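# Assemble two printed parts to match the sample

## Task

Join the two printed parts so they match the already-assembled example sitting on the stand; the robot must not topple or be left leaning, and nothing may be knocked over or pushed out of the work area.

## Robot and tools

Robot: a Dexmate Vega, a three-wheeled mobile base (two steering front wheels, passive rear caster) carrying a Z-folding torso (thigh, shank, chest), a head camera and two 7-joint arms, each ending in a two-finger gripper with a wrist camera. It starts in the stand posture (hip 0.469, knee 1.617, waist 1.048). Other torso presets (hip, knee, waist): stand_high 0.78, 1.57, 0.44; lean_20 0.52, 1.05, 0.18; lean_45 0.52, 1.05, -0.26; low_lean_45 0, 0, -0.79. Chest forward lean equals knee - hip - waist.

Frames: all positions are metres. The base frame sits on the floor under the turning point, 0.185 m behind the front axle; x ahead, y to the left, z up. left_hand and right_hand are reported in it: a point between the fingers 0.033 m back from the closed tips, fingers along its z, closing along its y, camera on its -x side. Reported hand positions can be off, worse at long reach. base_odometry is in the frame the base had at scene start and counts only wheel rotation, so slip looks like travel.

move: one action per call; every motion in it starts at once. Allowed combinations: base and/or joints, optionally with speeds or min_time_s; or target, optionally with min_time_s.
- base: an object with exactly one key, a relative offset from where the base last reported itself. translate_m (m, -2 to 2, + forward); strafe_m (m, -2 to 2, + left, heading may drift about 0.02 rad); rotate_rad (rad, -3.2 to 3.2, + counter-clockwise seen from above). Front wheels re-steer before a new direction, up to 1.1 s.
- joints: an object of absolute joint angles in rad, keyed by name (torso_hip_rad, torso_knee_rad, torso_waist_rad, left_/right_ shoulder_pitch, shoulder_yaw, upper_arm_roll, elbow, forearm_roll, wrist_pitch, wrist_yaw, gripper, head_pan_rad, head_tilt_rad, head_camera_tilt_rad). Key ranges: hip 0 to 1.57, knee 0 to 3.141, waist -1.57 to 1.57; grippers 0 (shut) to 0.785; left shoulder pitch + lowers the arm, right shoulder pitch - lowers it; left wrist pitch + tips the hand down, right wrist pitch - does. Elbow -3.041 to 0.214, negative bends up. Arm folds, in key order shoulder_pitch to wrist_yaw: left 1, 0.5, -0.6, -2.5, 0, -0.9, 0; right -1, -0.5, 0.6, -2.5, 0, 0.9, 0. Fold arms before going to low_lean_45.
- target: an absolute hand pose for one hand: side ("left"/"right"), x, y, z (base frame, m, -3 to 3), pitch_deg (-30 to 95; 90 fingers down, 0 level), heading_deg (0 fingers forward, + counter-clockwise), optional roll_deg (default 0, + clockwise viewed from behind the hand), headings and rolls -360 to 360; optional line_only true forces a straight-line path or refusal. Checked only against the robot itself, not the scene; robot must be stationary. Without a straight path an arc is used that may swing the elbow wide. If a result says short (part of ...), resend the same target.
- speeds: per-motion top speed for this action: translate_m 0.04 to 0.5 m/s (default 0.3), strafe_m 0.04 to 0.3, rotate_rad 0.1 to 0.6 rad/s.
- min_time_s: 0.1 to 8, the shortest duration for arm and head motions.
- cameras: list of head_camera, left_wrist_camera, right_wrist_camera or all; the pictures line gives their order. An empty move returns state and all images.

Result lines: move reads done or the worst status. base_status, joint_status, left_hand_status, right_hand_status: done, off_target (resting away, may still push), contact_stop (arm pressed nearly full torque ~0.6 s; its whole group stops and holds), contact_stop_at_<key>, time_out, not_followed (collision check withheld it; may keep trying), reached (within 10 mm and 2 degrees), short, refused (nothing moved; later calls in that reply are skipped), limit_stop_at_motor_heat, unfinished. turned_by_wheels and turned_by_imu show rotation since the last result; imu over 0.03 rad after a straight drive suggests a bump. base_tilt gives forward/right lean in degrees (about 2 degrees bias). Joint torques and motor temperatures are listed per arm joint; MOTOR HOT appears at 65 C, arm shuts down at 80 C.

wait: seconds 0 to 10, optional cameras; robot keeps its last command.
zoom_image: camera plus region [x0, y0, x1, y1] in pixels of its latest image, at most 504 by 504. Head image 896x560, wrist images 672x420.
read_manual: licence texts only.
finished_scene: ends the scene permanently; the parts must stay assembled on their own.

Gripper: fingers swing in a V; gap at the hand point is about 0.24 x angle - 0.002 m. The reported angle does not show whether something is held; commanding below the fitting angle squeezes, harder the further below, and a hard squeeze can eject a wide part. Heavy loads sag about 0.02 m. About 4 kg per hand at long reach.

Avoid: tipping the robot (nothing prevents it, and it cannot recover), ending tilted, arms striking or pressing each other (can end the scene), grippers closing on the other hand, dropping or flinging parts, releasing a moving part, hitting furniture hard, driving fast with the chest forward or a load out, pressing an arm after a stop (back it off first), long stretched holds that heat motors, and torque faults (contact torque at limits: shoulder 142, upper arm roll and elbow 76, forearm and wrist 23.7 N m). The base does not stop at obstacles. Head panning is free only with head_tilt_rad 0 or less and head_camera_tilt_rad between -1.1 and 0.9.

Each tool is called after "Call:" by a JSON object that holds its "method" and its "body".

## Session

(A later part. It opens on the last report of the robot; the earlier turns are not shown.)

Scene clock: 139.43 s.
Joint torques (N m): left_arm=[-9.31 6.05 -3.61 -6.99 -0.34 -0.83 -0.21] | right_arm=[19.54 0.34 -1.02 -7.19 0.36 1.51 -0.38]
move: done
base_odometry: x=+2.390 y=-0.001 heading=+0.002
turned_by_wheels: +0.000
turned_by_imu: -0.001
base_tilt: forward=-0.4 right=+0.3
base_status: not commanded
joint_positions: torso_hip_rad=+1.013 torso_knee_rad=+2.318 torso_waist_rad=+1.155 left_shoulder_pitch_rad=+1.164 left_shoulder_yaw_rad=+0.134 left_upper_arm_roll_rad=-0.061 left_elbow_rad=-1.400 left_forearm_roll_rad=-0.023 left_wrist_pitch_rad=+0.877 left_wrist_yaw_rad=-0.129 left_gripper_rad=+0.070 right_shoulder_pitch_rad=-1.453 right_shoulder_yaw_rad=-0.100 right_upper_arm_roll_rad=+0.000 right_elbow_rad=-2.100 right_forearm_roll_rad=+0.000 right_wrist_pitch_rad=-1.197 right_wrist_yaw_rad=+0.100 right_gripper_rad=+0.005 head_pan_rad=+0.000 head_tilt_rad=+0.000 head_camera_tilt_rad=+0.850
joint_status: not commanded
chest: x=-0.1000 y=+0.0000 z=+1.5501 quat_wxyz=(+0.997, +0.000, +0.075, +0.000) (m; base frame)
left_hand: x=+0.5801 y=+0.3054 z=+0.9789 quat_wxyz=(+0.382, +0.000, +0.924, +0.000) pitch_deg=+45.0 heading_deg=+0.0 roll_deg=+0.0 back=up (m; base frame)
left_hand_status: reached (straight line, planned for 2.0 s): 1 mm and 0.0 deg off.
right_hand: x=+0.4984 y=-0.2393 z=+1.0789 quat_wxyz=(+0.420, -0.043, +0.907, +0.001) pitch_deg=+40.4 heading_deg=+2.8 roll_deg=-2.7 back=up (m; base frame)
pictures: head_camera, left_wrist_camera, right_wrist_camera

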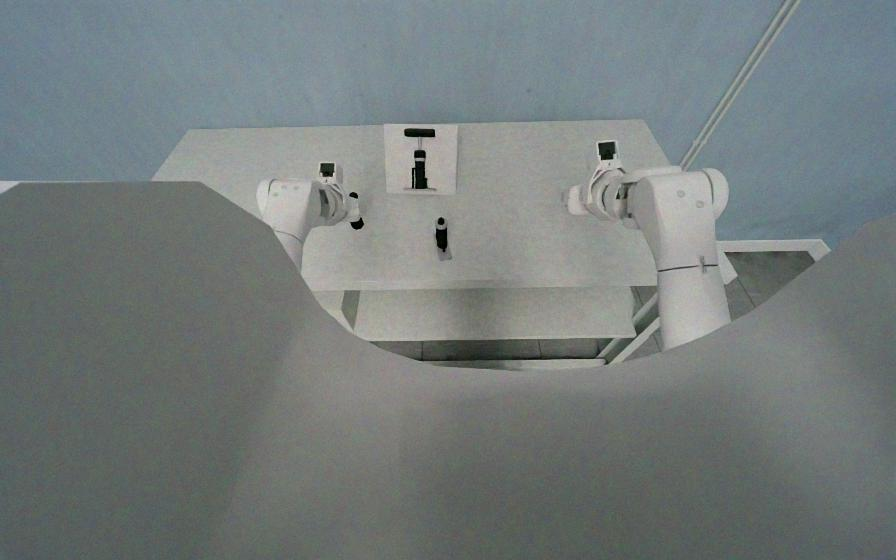

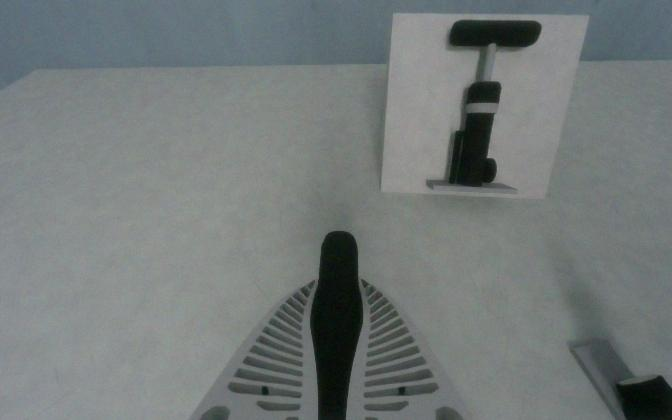

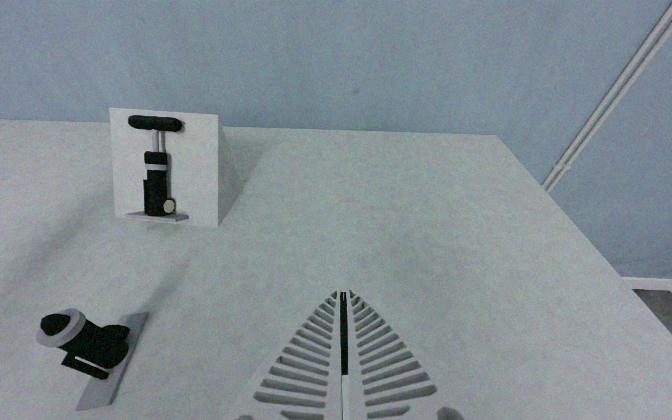

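Call:
{"method": "move", "body": {"target": {"side": "left", "x": 0.54, "y": 0.3, "z": 1.15, "pitch_deg": 40, "heading_deg": 0, "roll_deg": 0, "line_only": true}, "min_time_s": 2, "cameras": ["left_wrist_camera", "head_camera", "right_wrist_camera"]}}

Scene clock: 146.43 s.
Joint torques (N m): left_arm=[-8.68 4.02 -4.15 -5.63 -0.28 -1.82 0.51] | right_arm=[17.21 0.85 -1.39 -5.75 0.28 0.93 -0.53]
move: done
base_odometry: x=+2.390 y=-0.001 heading=+0.002
turned_by_wheels: +0.000
turned_by_imu: -0.002
base_tilt: forward=-0.4 right=+0.1
base_status: not commanded
joint_positions: torso_hip_rad=+1.013 torso_knee_rad=+2.318 torso_waist_rad=+1.155 left_shoulder_pitch_rad=+1.252 left_shoulder_yaw_rad=+0.243 left_upper_arm_roll_rad=-0.107 left_elbow_rad=-2.059 left_forearm_roll_rad=-0.367 left_wrist_pitch_rad=+1.365 left_wrist_yaw_rad=+0.105 left_gripper_rad=+0.070 right_shoulder_pitch_rad=-1.453 right_shoulder_yaw_rad=-0.100 right_upper_arm_roll_rad=+0.000 right_elbow_rad=-2.100 right_forearm_roll_rad=+0.000 right_wrist_pitch_rad=-1.197 right_wrist_yaw_rad=+0.100 right_gripper_rad=+0.005 head_pan_rad=+0.000 head_tilt_rad=+0.000 head_camera_tilt_rad=+0.850
joint_status: not commanded
chest: x=-0.1000 y=+0.0000 z=+1.5501 quat_wxyz=(+0.997, +0.000, +0.075, +0.000) (m; base frame)
left_hand: x=+0.5403 y=+0.3000 z=+1.1493 quat_wxyz=(+0.422, +0.000, +0.906, +0.000) pitch_deg=+40.0 heading_deg=+0.0 roll_deg=+0.0 back=up (m; base frame)
left_hand_status: reached (straight line, planned for 3.1 s): 1 mm and 0.0 deg off.
right_hand: x=+0.4984 y=-0.2393 z=+1.0789 quat_wxyz=(+0.420, -0.043, +0.907, +0.001) pitch_deg=+40.4 heading_deg=+2.8 roll_deg=-2.7 back=up (m; base frame)
pictures: head_camera, left_wrist_camera, right_wrist_camera

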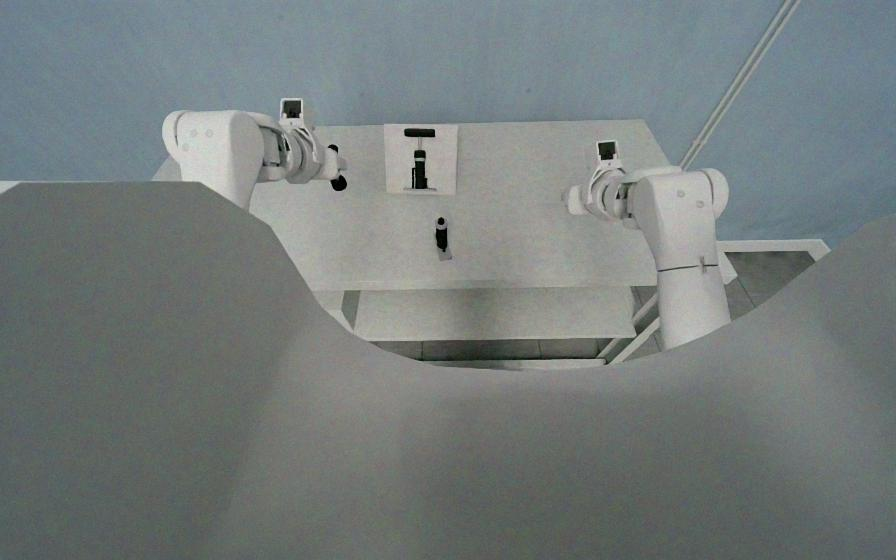

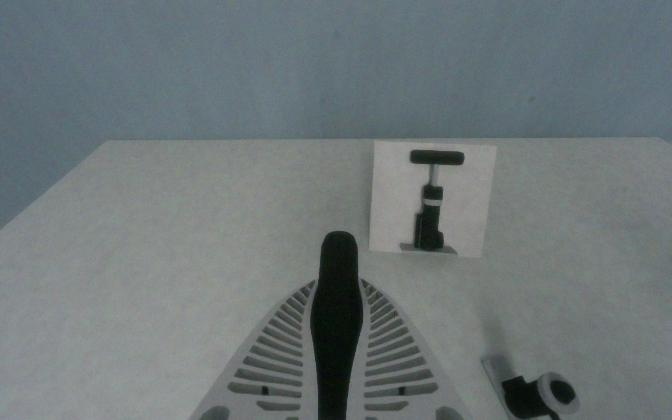

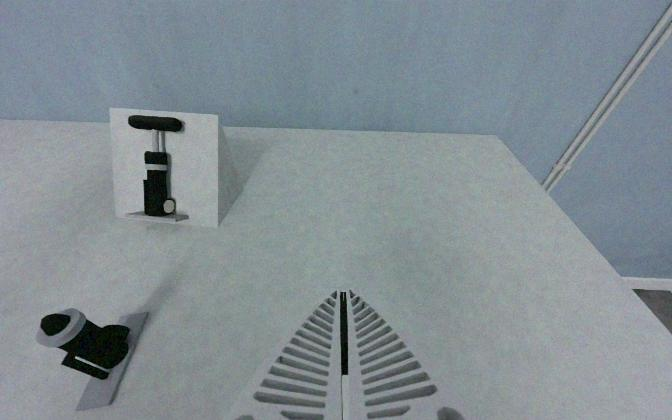

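Call:
{"method": "move", "body": {"target": {"side": "left", "x": 0.46, "y": 0.22, "z": 1.30, "pitch_deg": 20, "heading_deg": -60, "roll_deg": -90}, "min_time_s": 5, "cameras": ["left_wrist_camera", "head_camera", "right_wrist_camera"]}}

Scene clock: 161.60 s.
Joint torques (N m): left_arm=[-10.43 12.52 -5.03 -3.36 -2.68 -0.23 -1.79] | right_arm=[18.24 1.75 -0.39 -6.15 0.36 0.55 -0.35]
move: done
base_odometry: x=+2.390 y=-0.001 heading=+0.002
turned_by_wheels: +0.000
turned_by_imu: -0.003
base_tilt: forward=-0.4 right=+0.2
base_status: not commanded
joint_positions: torso_hip_rad=+1.013 torso_knee_rad=+2.318 torso_waist_rad=+1.155 left_shoulder_pitch_rad=+1.111 left_shoulder_yaw_rad=+0.777 left_upper_arm_roll_rad=-0.108 left_elbow_rad=-1.320 left_forearm_roll_rad=-2.880 left_wrist_pitch_rad=+1.242 left_wrist_yaw_rad=+0.990 left_gripper_rad=+0.070 right_shoulder_pitch_rad=-1.453 right_shoulder_yaw_rad=-0.100 right_upper_arm_roll_rad=+0.000 right_elbow_rad=-2.100 right_forearm_roll_rad=+0.000 right_wrist_pitch_rad=-1.197 right_wrist_yaw_rad=+0.100 right_gripper_rad=+0.005 head_pan_rad=+0.000 head_tilt_rad=+0.000 head_camera_tilt_rad=+0.850
joint_status: not commanded
chest: x=-0.1000 y=+0.0000 z=+1.5501 quat_wxyz=(+0.997, +0.000, +0.075, +0.000) (m; base frame)
left_hand: x=+0.4602 y=+0.2201 z=+1.2993 quat_wxyz=(+0.149, -0.211, +0.792, -0.552) pitch_deg=+20.2 heading_deg=-59.9 roll_deg=-89.8 (m; base frame)
left_hand_status: reached (straight line, planned for 8.2 s): 1 mm and 0.3 deg off.
right_hand: x=+0.4984 y=-0.2393 z=+1.0789 quat_wxyz=(+0.420, -0.043, +0.907, +0.001) pitch_deg=+40.4 heading_deg=+2.8 roll_deg=-2.7 back=up (m; base frame)
pictures: head_camera, left_wrist_camera, right_wrist_camera

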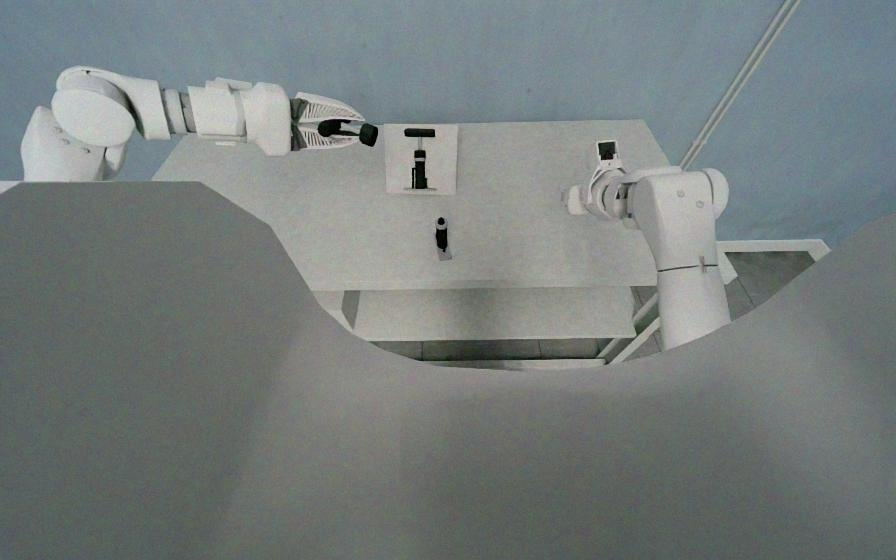

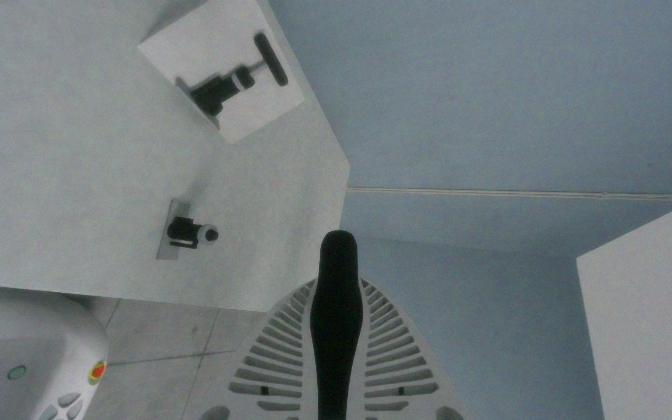

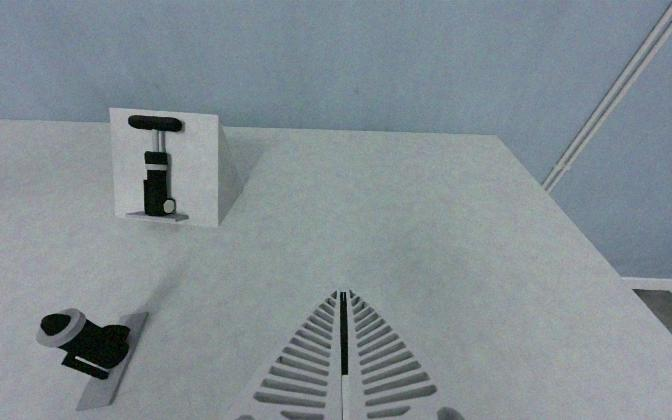

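Call:
{"method": "move", "body": {"target": {"side": "right", "x": 0.383, "y": 0.03, "z": 1.20, "pitch_deg": -11, "heading_deg": 56, "roll_deg": 0}, "min_time_s": 4, "cameras": ["left_wrist_camera", "head_camera", "right_wrist_camera"]}}

Scene clock: 168.93 s.
Joint torques (N m): left_arm=[-9.11 14.67 -4.48 -3.48 -2.25 -0.33 -1.4] | right_arm=[14.78 3.14 -1.34 -5.92 1.17 1.65 0.12]
move: done
base_odometry: x=+2.390 y=-0.001 heading=+0.002
turned_by_wheels: +0.000
turned_by_imu: -0.002
base_tilt: forward=-0.3 right=+0.1
base_status: not commanded
joint_positions: torso_hip_rad=+1.013 torso_knee_rad=+2.318 torso_waist_rad=+1.155 left_shoulder_pitch_rad=+1.111 left_shoulder_yaw_rad=+0.778 left_upper_arm_roll_rad=-0.107 left_elbow_rad=-1.319 left_forearm_roll_rad=-2.885 left_wrist_pitch_rad=+1.241 left_wrist_yaw_rad=+0.990 left_gripper_rad=+0.070 right_shoulder_pitch_rad=-1.640 right_shoulder_yaw_rad=-0.168 right_upper_arm_roll_rad=-0.146 right_elbow_rad=-1.595 right_forearm_roll_rad=+0.282 right_wrist_pitch_rad=+0.342 right_wrist_yaw_rad=+0.864 right_gripper_rad=+0.005 head_pan_rad=+0.000 head_tilt_rad=+0.000 head_camera_tilt_rad=+0.850
joint_status: not commanded
chest: x=-0.1000 y=+0.0000 z=+1.5501 quat_wxyz=(+0.997, +0.000, +0.075, +0.000) (m; base frame)
left_hand: x=+0.4600 y=+0.2200 z=+1.2999 quat_wxyz=(+0.148, -0.212, +0.791, -0.554) pitch_deg=+20.0 heading_deg=-60.0 roll_deg=-90.0 (m; base frame)
right_hand: x=+0.3835 y=+0.0291 z=+1.1994 quat_wxyz=(+0.681, -0.298, +0.563, +0.361) pitch_deg=-10.8 heading_deg=+55.8 roll_deg=+0.1 back=up (m; base frame)
right_hand_status: reached (straight line, planned for 5.2 s): 1 mm and 0.3 deg off.
pictures: head_camera, left_wrist_camera, right_wrist_camera

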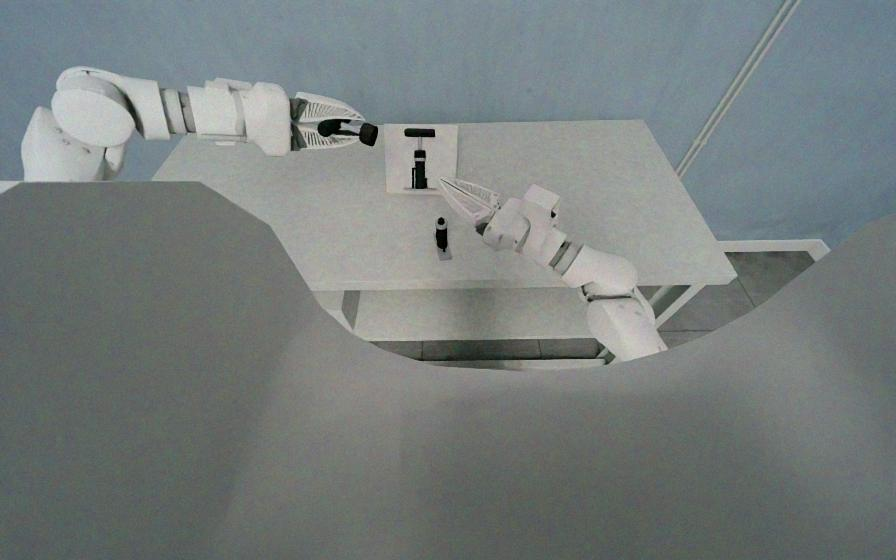

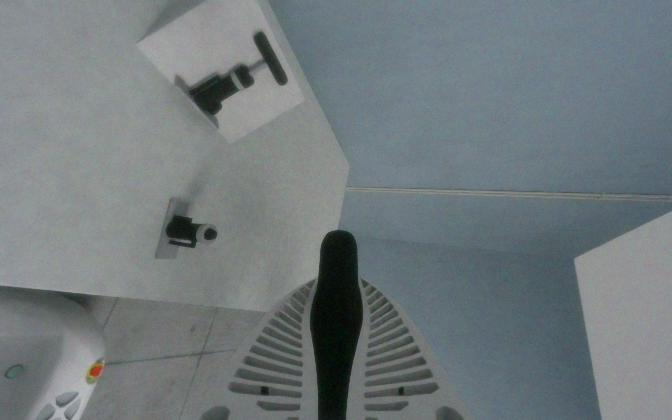

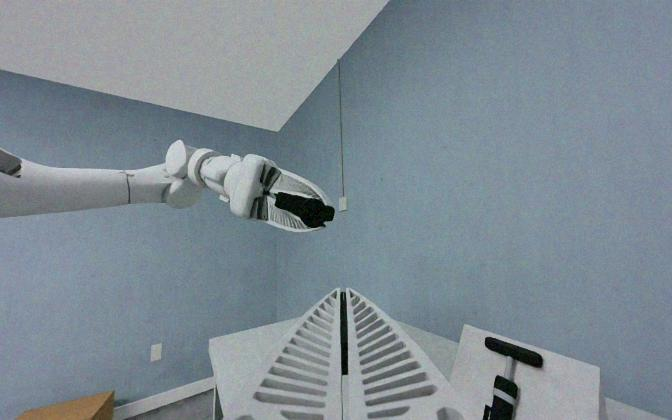

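Call:
{"method": "zoom_image", "body": {"camera": "right_wrist_camera", "region": [260, 160, 350, 250]}}

Scaled by 5.600 from the camera's 672x420 image, which has a finer 960x600 frame.

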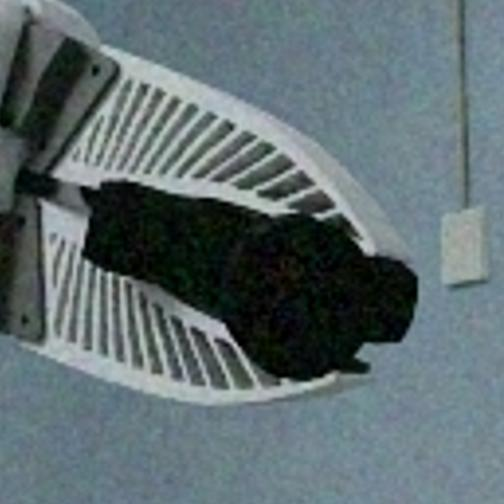

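Call:
{"method": "move", "body": {"target": {"side": "right", "x": 0.445, "y": 0.12, "z": 1.17, "pitch_deg": -12, "heading_deg": 56, "roll_deg": 0, "line_only": true}, "min_time_s": 3, "cameras": ["head_camera", "right_wrist_camera"]}}

Call:
{"method": "zoom_image", "body": {"camera": "right_wrist_camera", "region": [260, 90, 380, 210]}}

Scene clock: 176.80 s.
Joint torques (N m): left_arm=[-9.41 13.65 -3.99 -2.14 -2.31 -0.63 -1.54] | right_arm=[17.44 3.91 -2.16 -6.15 0.39 1.36 -0.43]
move: done
base_odometry: x=+2.390 y=-0.001 heading=+0.002
turned_by_wheels: +0.000
turned_by_imu: -0.002
base_tilt: forward=-0.1 right=+0.1
base_status: not commanded
joint_positions: torso_hip_rad=+1.013 torso_knee_rad=+2.318 torso_waist_rad=+1.155 left_shoulder_pitch_rad=+1.111 left_shoulder_yaw_rad=+0.778 left_upper_arm_roll_rad=-0.107 left_elbow_rad=-1.319 left_forearm_roll_rad=-2.885 left_wrist_pitch_rad=+1.241 left_wrist_yaw_rad=+0.990 left_gripper_rad=+0.070 right_shoulder_pitch_rad=-1.345 right_shoulder_yaw_rad=+0.020 right_upper_arm_roll_rad=-0.262 right_elbow_rad=-1.086 right_forearm_roll_rad=+0.162 right_wrist_pitch_rad=+0.559 right_wrist_yaw_rad=+0.790 right_gripper_rad=+0.005 head_pan_rad=+0.000 head_tilt_rad=+0.000 head_camera_tilt_rad=+0.850
joint_status: not commanded
chest: x=-0.1000 y=+0.0000 z=+1.5501 quat_wxyz=(+0.997, +0.000, +0.075, +0.000) (m; base frame)
left_hand: x=+0.4600 y=+0.2200 z=+1.2999 quat_wxyz=(+0.148, -0.212, +0.791, -0.554) pitch_deg=+20.0 heading_deg=-60.0 roll_deg=-90.0 (m; base frame)
right_hand: x=+0.4446 y=+0.1190 z=+1.1699 quat_wxyz=(+0.686, -0.295, +0.556, +0.365) pitch_deg=-12.0 heading_deg=+56.0 roll_deg=+0.0 back=up (m; base frame)
right_hand_status: reached (straight line, planned for 3.0 s): 1 mm and 0.1 deg off.
pictures: head_camera, right_wrist_camera

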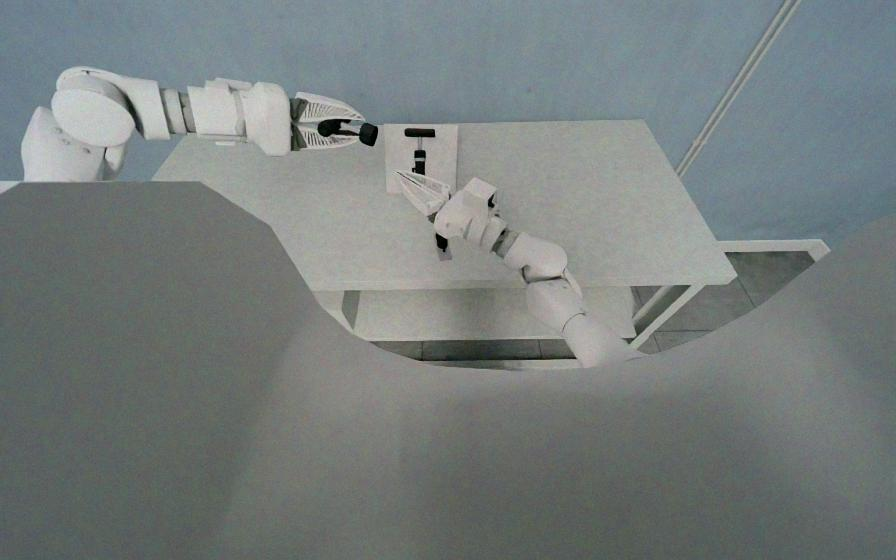

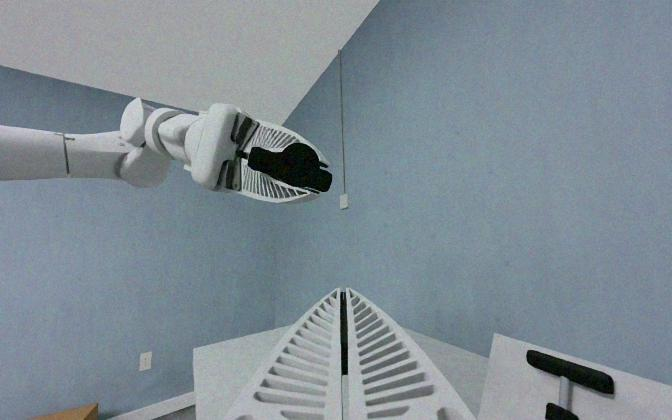

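Scaled by 4.200 from the camera's 672x420 image, which has a finer 960x600 frame.

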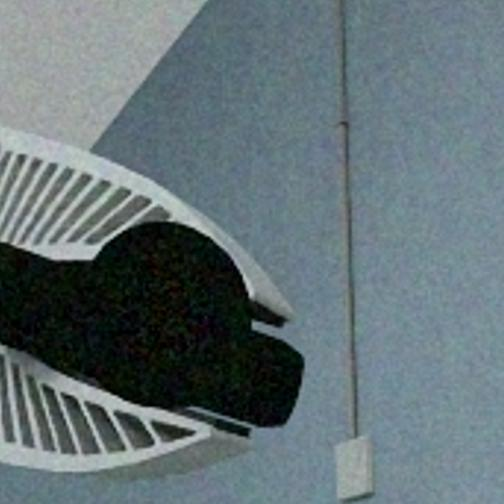

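Call:
{"method": "move", "body": {"target": {"side": "right", "x": 0.36, "y": -0.18, "z": 1.25, "pitch_deg": 20, "heading_deg": 40, "roll_deg": 0}, "min_time_s": 3, "cameras": []}}

Call:
{"method": "move", "body": {"target": {"side": "left", "x": 0.42, "y": 0.20, "z": 1.42, "pitch_deg": -25, "heading_deg": -50, "roll_deg": -150}, "min_time_s": 6, "cameras": ["left_wrist_camera", "head_camera", "right_wrist_camera"]}}

Scene clock: 185.57 s.
Joint torques (N m): left_arm=[-8.06 13.72 -4.88 -3.4 -2.11 -0.24 -1.78] | right_arm=[0.3 -6.34 7.55 -8.81 0.66 1.79 0.14]
move: done
base_odometry: x=+2.390 y=-0.001 heading=+0.002
turned_by_wheels: +0.000
turned_by_imu: -0.002
base_tilt: forward=-0.4 right=+0.1
base_status: not commanded
joint_positions: torso_hip_rad=+1.013 torso_knee_rad=+2.318 torso_waist_rad=+1.155 left_shoulder_pitch_rad=+1.111 left_shoulder_yaw_rad=+0.778 left_upper_arm_roll_rad=-0.107 left_elbow_rad=-1.319 left_forearm_roll_rad=-2.885 left_wrist_pitch_rad=+1.241 left_wrist_yaw_rad=+0.990 left_gripper_rad=+0.070 right_shoulder_pitch_rad=-1.917 right_shoulder_yaw_rad=-0.428 right_upper_arm_roll_rad=+0.439 right_elbow_rad=-2.487 right_forearm_roll_rad=+0.382 right_wrist_pitch_rad=-0.760 right_wrist_yaw_rad=+0.750 right_gripper_rad=+0.005 head_pan_rad=+0.000 head_tilt_rad=+0.000 head_camera_tilt_rad=+0.850
joint_status: not commanded
chest: x=-0.1000 y=+0.0000 z=+1.5501 quat_wxyz=(+0.997, +0.000, +0.075, +0.000) (m; base frame)
left_hand: x=+0.4600 y=+0.2200 z=+1.2999 quat_wxyz=(+0.148, -0.212, +0.791, -0.554) pitch_deg=+20.0 heading_deg=-60.0 roll_deg=-90.0 (m; base frame)
right_hand: x=+0.3606 y=-0.1789 z=+1.2495 quat_wxyz=(+0.540, -0.280, +0.769, +0.197) pitch_deg=+19.9 heading_deg=+40.1 roll_deg=+0.0 back=up (m; base frame)
right_hand_status: reached (straight line, planned for 5.2 s): 1 mm and 0.2 deg off.
pictures: none
No camera images: "cameras" was empty.

Scene clock: 194.13 s.
Joint torques (N m): left_arm=[-2.51 14.45 -6.43 -4.55 -0.9 -1.89 0.25] | right_arm=[-1.88 -5.45 7.59 -6.84 0.91 1.47 0.09]
move: done
base_odometry: x=+2.390 y=-0.001 heading=+0.002
turned_by_wheels: +0.000
turned_by_imu: -0.002
base_tilt: forward=-0.2 right=+0.4
base_status: not commanded
joint_positions: torso_hip_rad=+1.013 torso_knee_rad=+2.318 torso_waist_rad=+1.155 left_shoulder_pitch_rad=+1.561 left_shoulder_yaw_rad=+1.011 left_upper_arm_roll_rad=+0.215 left_elbow_rad=-1.652 left_forearm_roll_rad=-0.708 left_wrist_pitch_rad=-0.907 left_wrist_yaw_rad=-0.407 left_gripper_rad=+0.070 right_shoulder_pitch_rad=-1.918 right_shoulder_yaw_rad=-0.429 right_upper_arm_roll_rad=+0.443 right_elbow_rad=-2.489 right_forearm_roll_rad=+0.383 right_wrist_pitch_rad=-0.764 right_wrist_yaw_rad=+0.751 right_gripper_rad=+0.005 head_pan_rad=+0.000 head_tilt_rad=+0.000 head_camera_tilt_rad=+0.850
joint_status: not commanded
chest: x=-0.1000 y=+0.0000 z=+1.5501 quat_wxyz=(+0.997, +0.000, +0.075, +0.000) (m; base frame)
left_hand: x=+0.4225 y=+0.2023 z=+1.4205 quat_wxyz=(+0.831, +0.342, +0.414, -0.146) pitch_deg=-25.1 heading_deg=-49.5 roll_deg=+29.6 back=up (m; base frame)
left_hand_status: reached (checked arc [no straight line was possible; over the whole arc the hand travels 0.91 m to end 0.13 m from its start, up to 0.34 m off the straight line; left_forearm_roll_rad turns most, 2.18 rad; on the way or at its end the hand turns up to 126 deg from its attitude at the start], planned for 7.2 s): 3 mm and 0.5 deg off.
right_hand: x=+0.3600 y=-0.1799 z=+1.2498 quat_wxyz=(+0.539, -0.280, +0.770, +0.196) pitch_deg=+20.0 heading_deg=+40.0 roll_deg=+0.0 back=up (m; base frame)
pictures: head_camera, left_wrist_camera, right_wrist_camera

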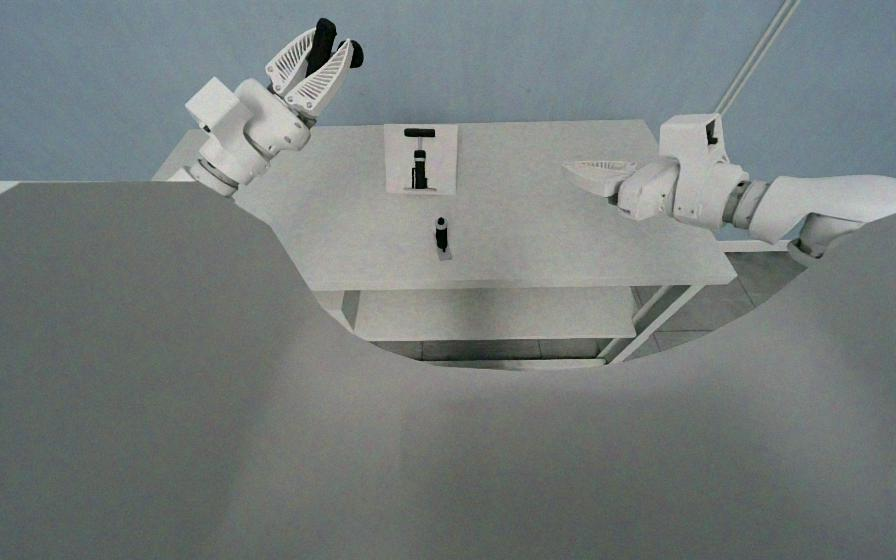

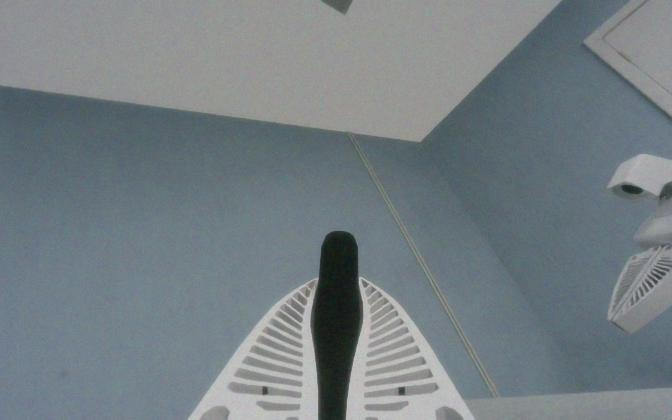

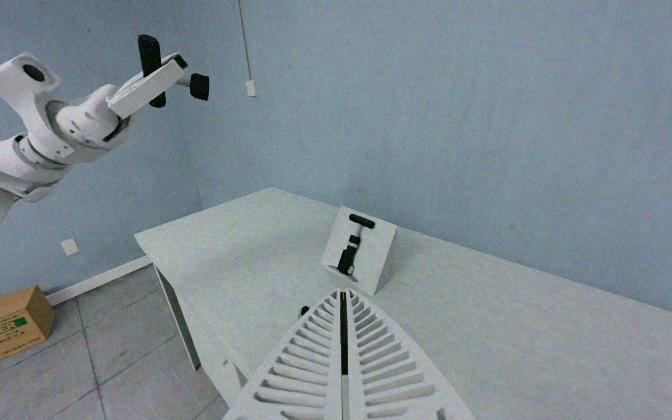

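Call:
{"method": "move", "body": {"target": {"side": "left", "x": 0.46, "y": 0.22, "z": 1.36, "pitch_deg": 10, "heading_deg": -45, "roll_deg": -30, "line_only": true}, "min_time_s": 4, "cameras": []}}

Call:
{"method": "move", "body": {"target": {"side": "left", "x": 0.44, "y": 0.20, "z": 1.36, "pitch_deg": -15, "heading_deg": -65, "roll_deg": -95, "line_only": true}, "min_time_s": 5, "cameras": ["left_wrist_camera", "head_camera", "right_wrist_camera"]}}

Scene clock: 202.17 s.
Joint torques (N m): left_arm=[-17.15 12.92 -12.61 1.51 -0.74 -1.34 -1.12] | right_arm=[-0.09 -5.38 8.22 -6.35 0.67 1.54 0.1]
move: done
base_odometry: x=+2.390 y=-0.001 heading=+0.002
turned_by_wheels: +0.000
turned_by_imu: -0.002
base_tilt: forward=-0.4 right=+0.2
base_status: not commanded
joint_positions: torso_hip_rad=+1.013 torso_knee_rad=+2.318 torso_waist_rad=+1.155 left_shoulder_pitch_rad=+2.229 left_shoulder_yaw_rad=+1.522 left_upper_arm_roll_rad=-0.576 left_elbow_rad=-1.910 left_forearm_roll_rad=-1.853 left_wrist_pitch_rad=+0.174 left_wrist_yaw_rad=-0.425 left_gripper_rad=+0.070 right_shoulder_pitch_rad=-1.918 right_shoulder_yaw_rad=-0.429 right_upper_arm_roll_rad=+0.443 right_elbow_rad=-2.489 right_forearm_roll_rad=+0.383 right_wrist_pitch_rad=-0.764 right_wrist_yaw_rad=+0.751 right_gripper_rad=+0.005 head_pan_rad=+0.000 head_tilt_rad=+0.000 head_camera_tilt_rad=+0.850
joint_status: not commanded
chest: x=-0.1000 y=+0.0000 z=+1.5501 quat_wxyz=(+0.997, +0.000, +0.075, +0.000) (m; base frame)
left_hand: x=+0.4599 y=+0.2203 z=+1.3594 quat_wxyz=(+0.511, +0.100, +0.759, -0.390) pitch_deg=+9.9 heading_deg=-44.9 roll_deg=-29.8 back=up (m; base frame)
left_hand_status: reached (straight line, planned for 4.7 s): 1 mm and 0.2 deg off.
right_hand: x=+0.3600 y=-0.1799 z=+1.2498 quat_wxyz=(+0.539, -0.280, +0.770, +0.196) pitch_deg=+20.0 heading_deg=+40.0 roll_deg=+0.0 back=up (m; base frame)
pictures: none
No camera images: "cameras" was empty.

Scene clock: 208.77 s.
Joint torques (N m): left_arm=[-21.59 8.36 -6.3 -0.7 -2.19 0.85 -1.8] | right_arm=[0.21 -7.33 7.41 -7.2 0.45 1.72 0.16]
move: done
base_odometry: x=+2.390 y=-0.001 heading=+0.002
turned_by_wheels: +0.000
turned_by_imu: -0.002
base_tilt: forward=-0.3 right=+0.3
base_status: not commanded
joint_positions: torso_hip_rad=+1.013 torso_knee_rad=+2.318 torso_waist_rad=+1.155 left_shoulder_pitch_rad=+0.954 left_shoulder_yaw_rad=+1.049 left_upper_arm_roll_rad=+0.568 left_elbow_rad=-1.110 left_forearm_roll_rad=-2.236 left_wrist_pitch_rad=+1.267 left_wrist_yaw_rad=-0.803 left_gripper_rad=+0.070 right_shoulder_pitch_rad=-1.918 right_shoulder_yaw_rad=-0.429 right_upper_arm_roll_rad=+0.443 right_elbow_rad=-2.489 right_forearm_roll_rad=+0.383 right_wrist_pitch_rad=-0.764 right_wrist_yaw_rad=+0.751 right_gripper_rad=+0.005 head_pan_rad=+0.000 head_tilt_rad=+0.000 head_camera_tilt_rad=+0.850
joint_status: not commanded
chest: x=-0.1000 y=+0.0000 z=+1.5501 quat_wxyz=(+0.997, +0.000, +0.075, +0.000) (m; base frame)
left_hand: x=+0.4400 y=+0.2002 z=+1.3593 quat_wxyz=(+0.140, -0.157, +0.590, -0.780) pitch_deg=-14.8 heading_deg=-65.0 roll_deg=+85.2 (m; base frame)
left_hand_status: reached (straight line, planned for 5.2 s): 1 mm and 0.3 deg off.
right_hand: x=+0.3600 y=-0.1799 z=+1.2498 quat_wxyz=(+0.539, -0.280, +0.770, +0.196) pitch_deg=+20.0 heading_deg=+40.0 roll_deg=+0.0 back=up (m; base frame)
pictures: head_camera, left_wrist_camera, right_wrist_camera

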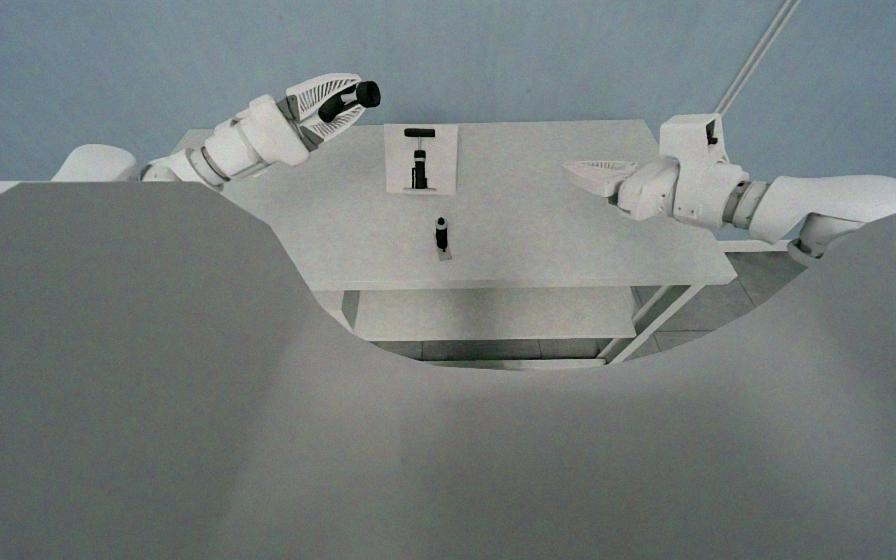

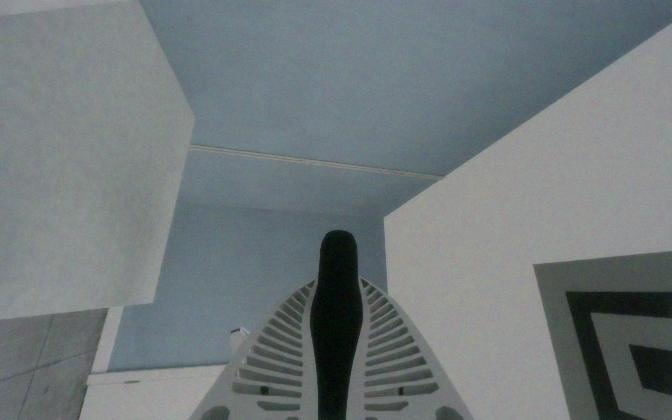

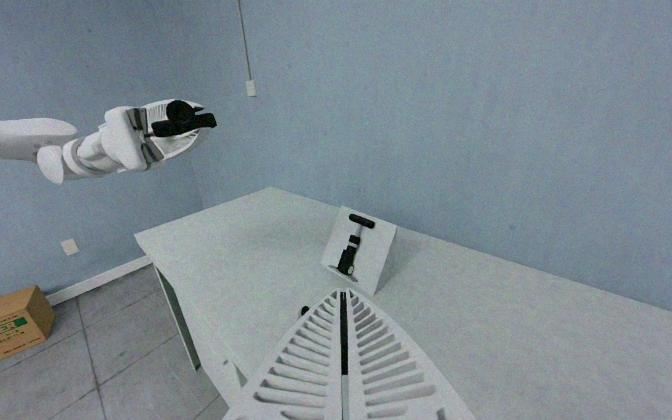

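Call:
{"method": "zoom_image", "body": {"camera": "right_wrist_camera", "region": [140, 80, 230, 150]}}

Call:
{"method": "zoom_image", "body": {"camera": "head_camera", "region": [310, 60, 400, 130]}}

Scaled by 5.600 from the camera's 672x420 image, which has a finer 960x600 frame.

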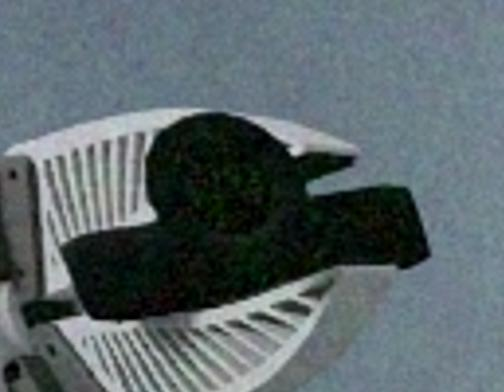

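Scaled by 5.600 from the camera's 896x560 image, which has a finer 960x600 frame.

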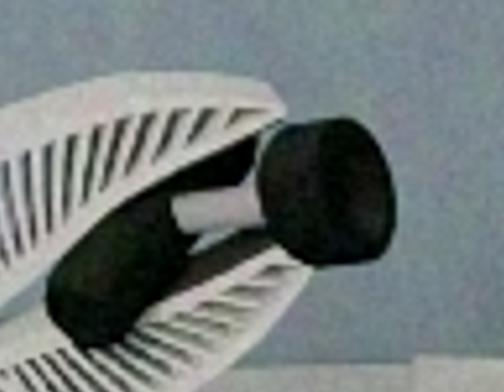

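Call:
{"method": "move", "body": {"target": {"side": "right", "x": 0.385, "y": 0.06, "z": 1.315, "pitch_deg": 0, "heading_deg": 60, "roll_deg": 0}, "min_time_s": 3, "cameras": ["head_camera", "right_wrist_camera"]}}

Call:
{"method": "zoom_image", "body": {"camera": "right_wrist_camera", "region": [270, 120, 390, 240]}}

Scene clock: 214.63 s.
Joint torques (N m): left_arm=[-21.02 9 -5.01 -0.89 -2.34 -0.3 -1.49] | right_arm=[16.58 0.84 0.17 -5.86 0.39 2.49 0.39]
move: done
base_odometry: x=+2.390 y=-0.001 heading=+0.002
turned_by_wheels: +0.000
turned_by_imu: -0.002
base_tilt: forward=-0.1 right=+0.2
base_status: not commanded
joint_positions: torso_hip_rad=+1.013 torso_knee_rad=+2.318 torso_waist_rad=+1.155 left_shoulder_pitch_rad=+0.951 left_shoulder_yaw_rad=+1.047 left_upper_arm_roll_rad=+0.571 left_elbow_rad=-1.106 left_forearm_roll_rad=-2.237 left_wrist_pitch_rad=+1.271 left_wrist_yaw_rad=-0.804 left_gripper_rad=+0.070 right_shoulder_pitch_rad=-1.579 right_shoulder_yaw_rad=-0.313 right_upper_arm_roll_rad=-0.135 right_elbow_rad=-2.225 right_forearm_roll_rad=+0.312 right_wrist_pitch_rad=-0.432 right_wrist_yaw_rad=+0.721 right_gripper_rad=+0.005 head_pan_rad=+0.000 head_tilt_rad=+0.000 head_camera_tilt_rad=+0.850
joint_status: not commanded
chest: x=-0.1000 y=+0.0000 z=+1.5501 quat_wxyz=(+0.997, +0.000, +0.075, +0.000) (m; base frame)
left_hand: x=+0.4399 y=+0.2000 z=+1.3595 quat_wxyz=(+0.138, -0.158, +0.588, -0.781) pitch_deg=-14.9 heading_deg=-65.0 roll_deg=+85.0 (m; base frame)
right_hand: x=+0.3851 y=+0.0578 z=+1.3142 quat_wxyz=(+0.612, -0.353, +0.614, +0.352) pitch_deg=+0.2 heading_deg=+59.8 roll_deg=+0.1 back=up (m; base frame)
right_hand_status: reached (straight line, planned for 3.0 s): 2 mm and 0.3 deg off.
pictures: head_camera, right_wrist_camera

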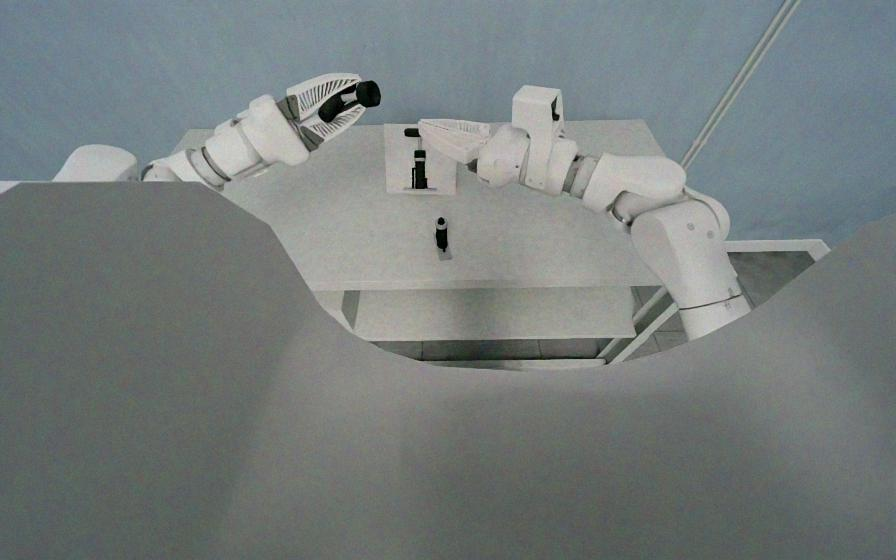

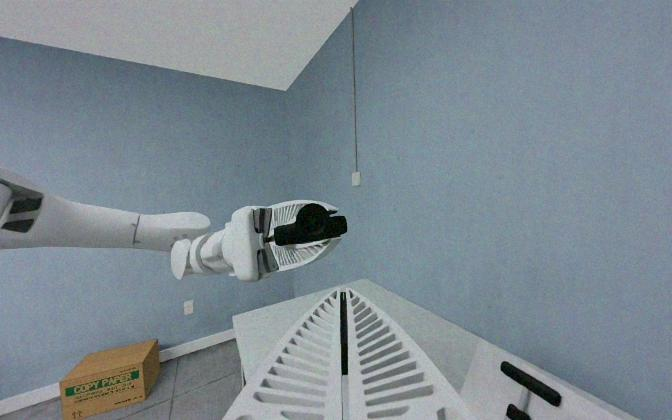

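Scaled by 4.200 from the camera's 672x420 image, which has a finer 960x600 frame.

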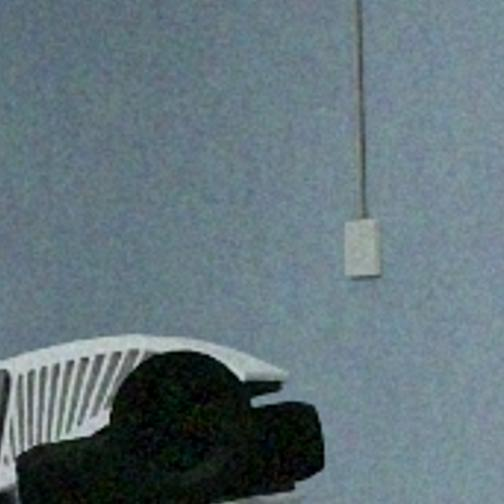

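Call:
{"method": "zoom_image", "body": {"camera": "right_wrist_camera", "region": [285, 190, 345, 250]}}

Call:
{"method": "zoom_image", "body": {"camera": "head_camera", "region": [320, 65, 400, 130]}}

Scaled by 8.400 from the camera's 672x420 image, which has a finer 960x600 frame.

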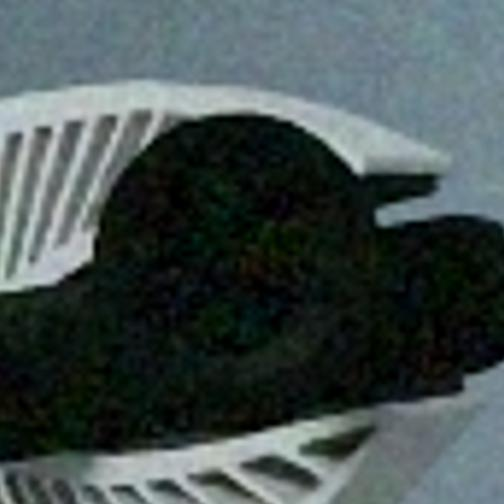

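Scaled by 6.300 from the camera's 896x560 image, which has a finer 960x600 frame.

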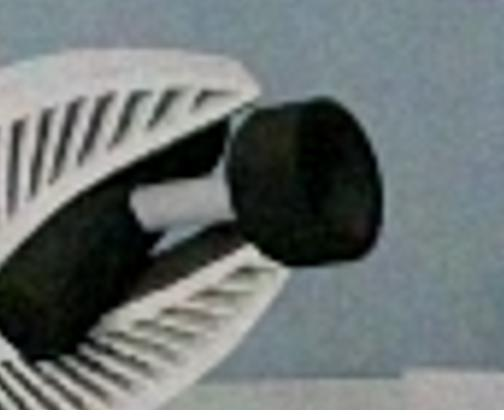

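Call:
{"method": "move", "body": {"target": {"side": "right", "x": 0.4237, "y": 0.130, "z": 1.2985, "pitch_deg": 9, "heading_deg": 62, "roll_deg": 0, "line_only": true}, "min_time_s": 3, "cameras": ["head_camera", "right_wrist_camera"]}}

Scene clock: 218.00 s.
Joint torques (N m): left_arm=[-22.09 8.17 -7.5 -1.25 -2.55 -0.24 -2.01] | right_arm=[17.24 0.27 -0.39 -6.73 0.45 1.43 0.1]
move: refused
base_odometry: x=+2.390 y=-0.001 heading=+0.002
turned_by_wheels: +0.000
turned_by_imu: -0.001
base_tilt: forward=-0.3 right=-0.1
base_status: not commanded
joint_positions: torso_hip_rad=+1.013 torso_knee_rad=+2.318 torso_waist_rad=+1.155 left_shoulder_pitch_rad=+0.951 left_shoulder_yaw_rad=+1.047 left_upper_arm_roll_rad=+0.571 left_elbow_rad=-1.106 left_forearm_roll_rad=-2.237 left_wrist_pitch_rad=+1.271 left_wrist_yaw_rad=-0.804 left_gripper_rad=+0.070 right_shoulder_pitch_rad=-1.575 right_shoulder_yaw_rad=-0.312 right_upper_arm_roll_rad=-0.140 right_elbow_rad=-2.222 right_forearm_roll_rad=+0.311 right_wrist_pitch_rad=-0.428 right_wrist_yaw_rad=+0.721 right_gripper_rad=+0.005 head_pan_rad=+0.000 head_tilt_rad=+0.000 head_camera_tilt_rad=+0.850
joint_status: not commanded
chest: x=-0.1000 y=+0.0000 z=+1.5501 quat_wxyz=(+0.997, +0.000, +0.075, +0.000) (m; base frame)
left_hand: x=+0.4399 y=+0.2000 z=+1.3595 quat_wxyz=(+0.138, -0.158, +0.588, -0.781) pitch_deg=-14.9 heading_deg=-65.0 roll_deg=+85.0 (m; base frame)
right_hand: x=+0.3850 y=+0.0598 z=+1.3148 quat_wxyz=(+0.612, -0.353, +0.613, +0.353) pitch_deg=+0.0 heading_deg=+60.0 roll_deg=+0.0 back=up (m; base frame)
right_hand_status: refused: the best posture that gets there brings the right finger into the left finger, as the model's coarse spheres have them (needs 2.6 cm clear). Nothing moved.
pictures: head_camera, right_wrist_camera

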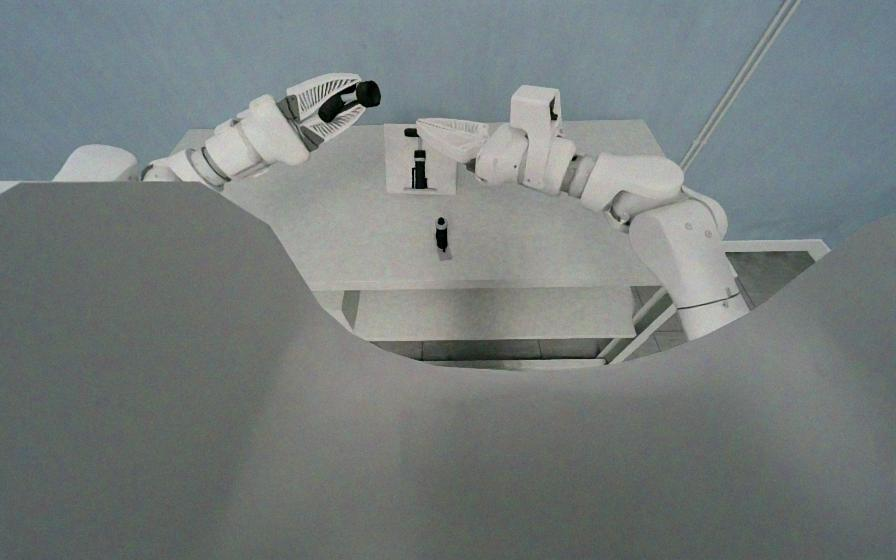

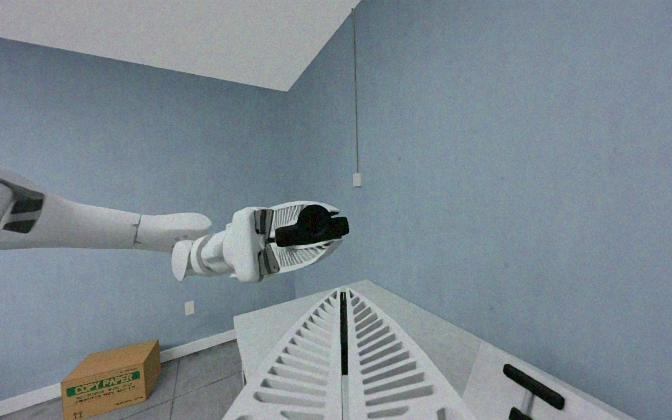

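Call:
{"method": "zoom_image", "body": {"camera": "right_wrist_camera", "region": [265, 190, 365, 275]}}

Call:
{"method": "zoom_image", "body": {"camera": "right_wrist_camera", "region": [290, 196, 340, 246]}}

Scaled by 5.040 from the camera's 672x420 image, which has a finer 960x600 frame.

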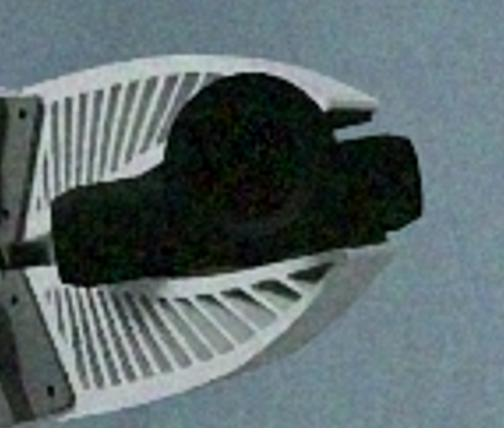

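Scaled by 10.080 from the camera's 672x420 image, which has a finer 960x600 frame.

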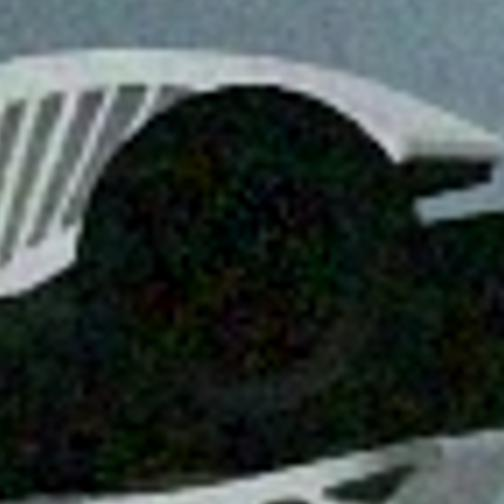

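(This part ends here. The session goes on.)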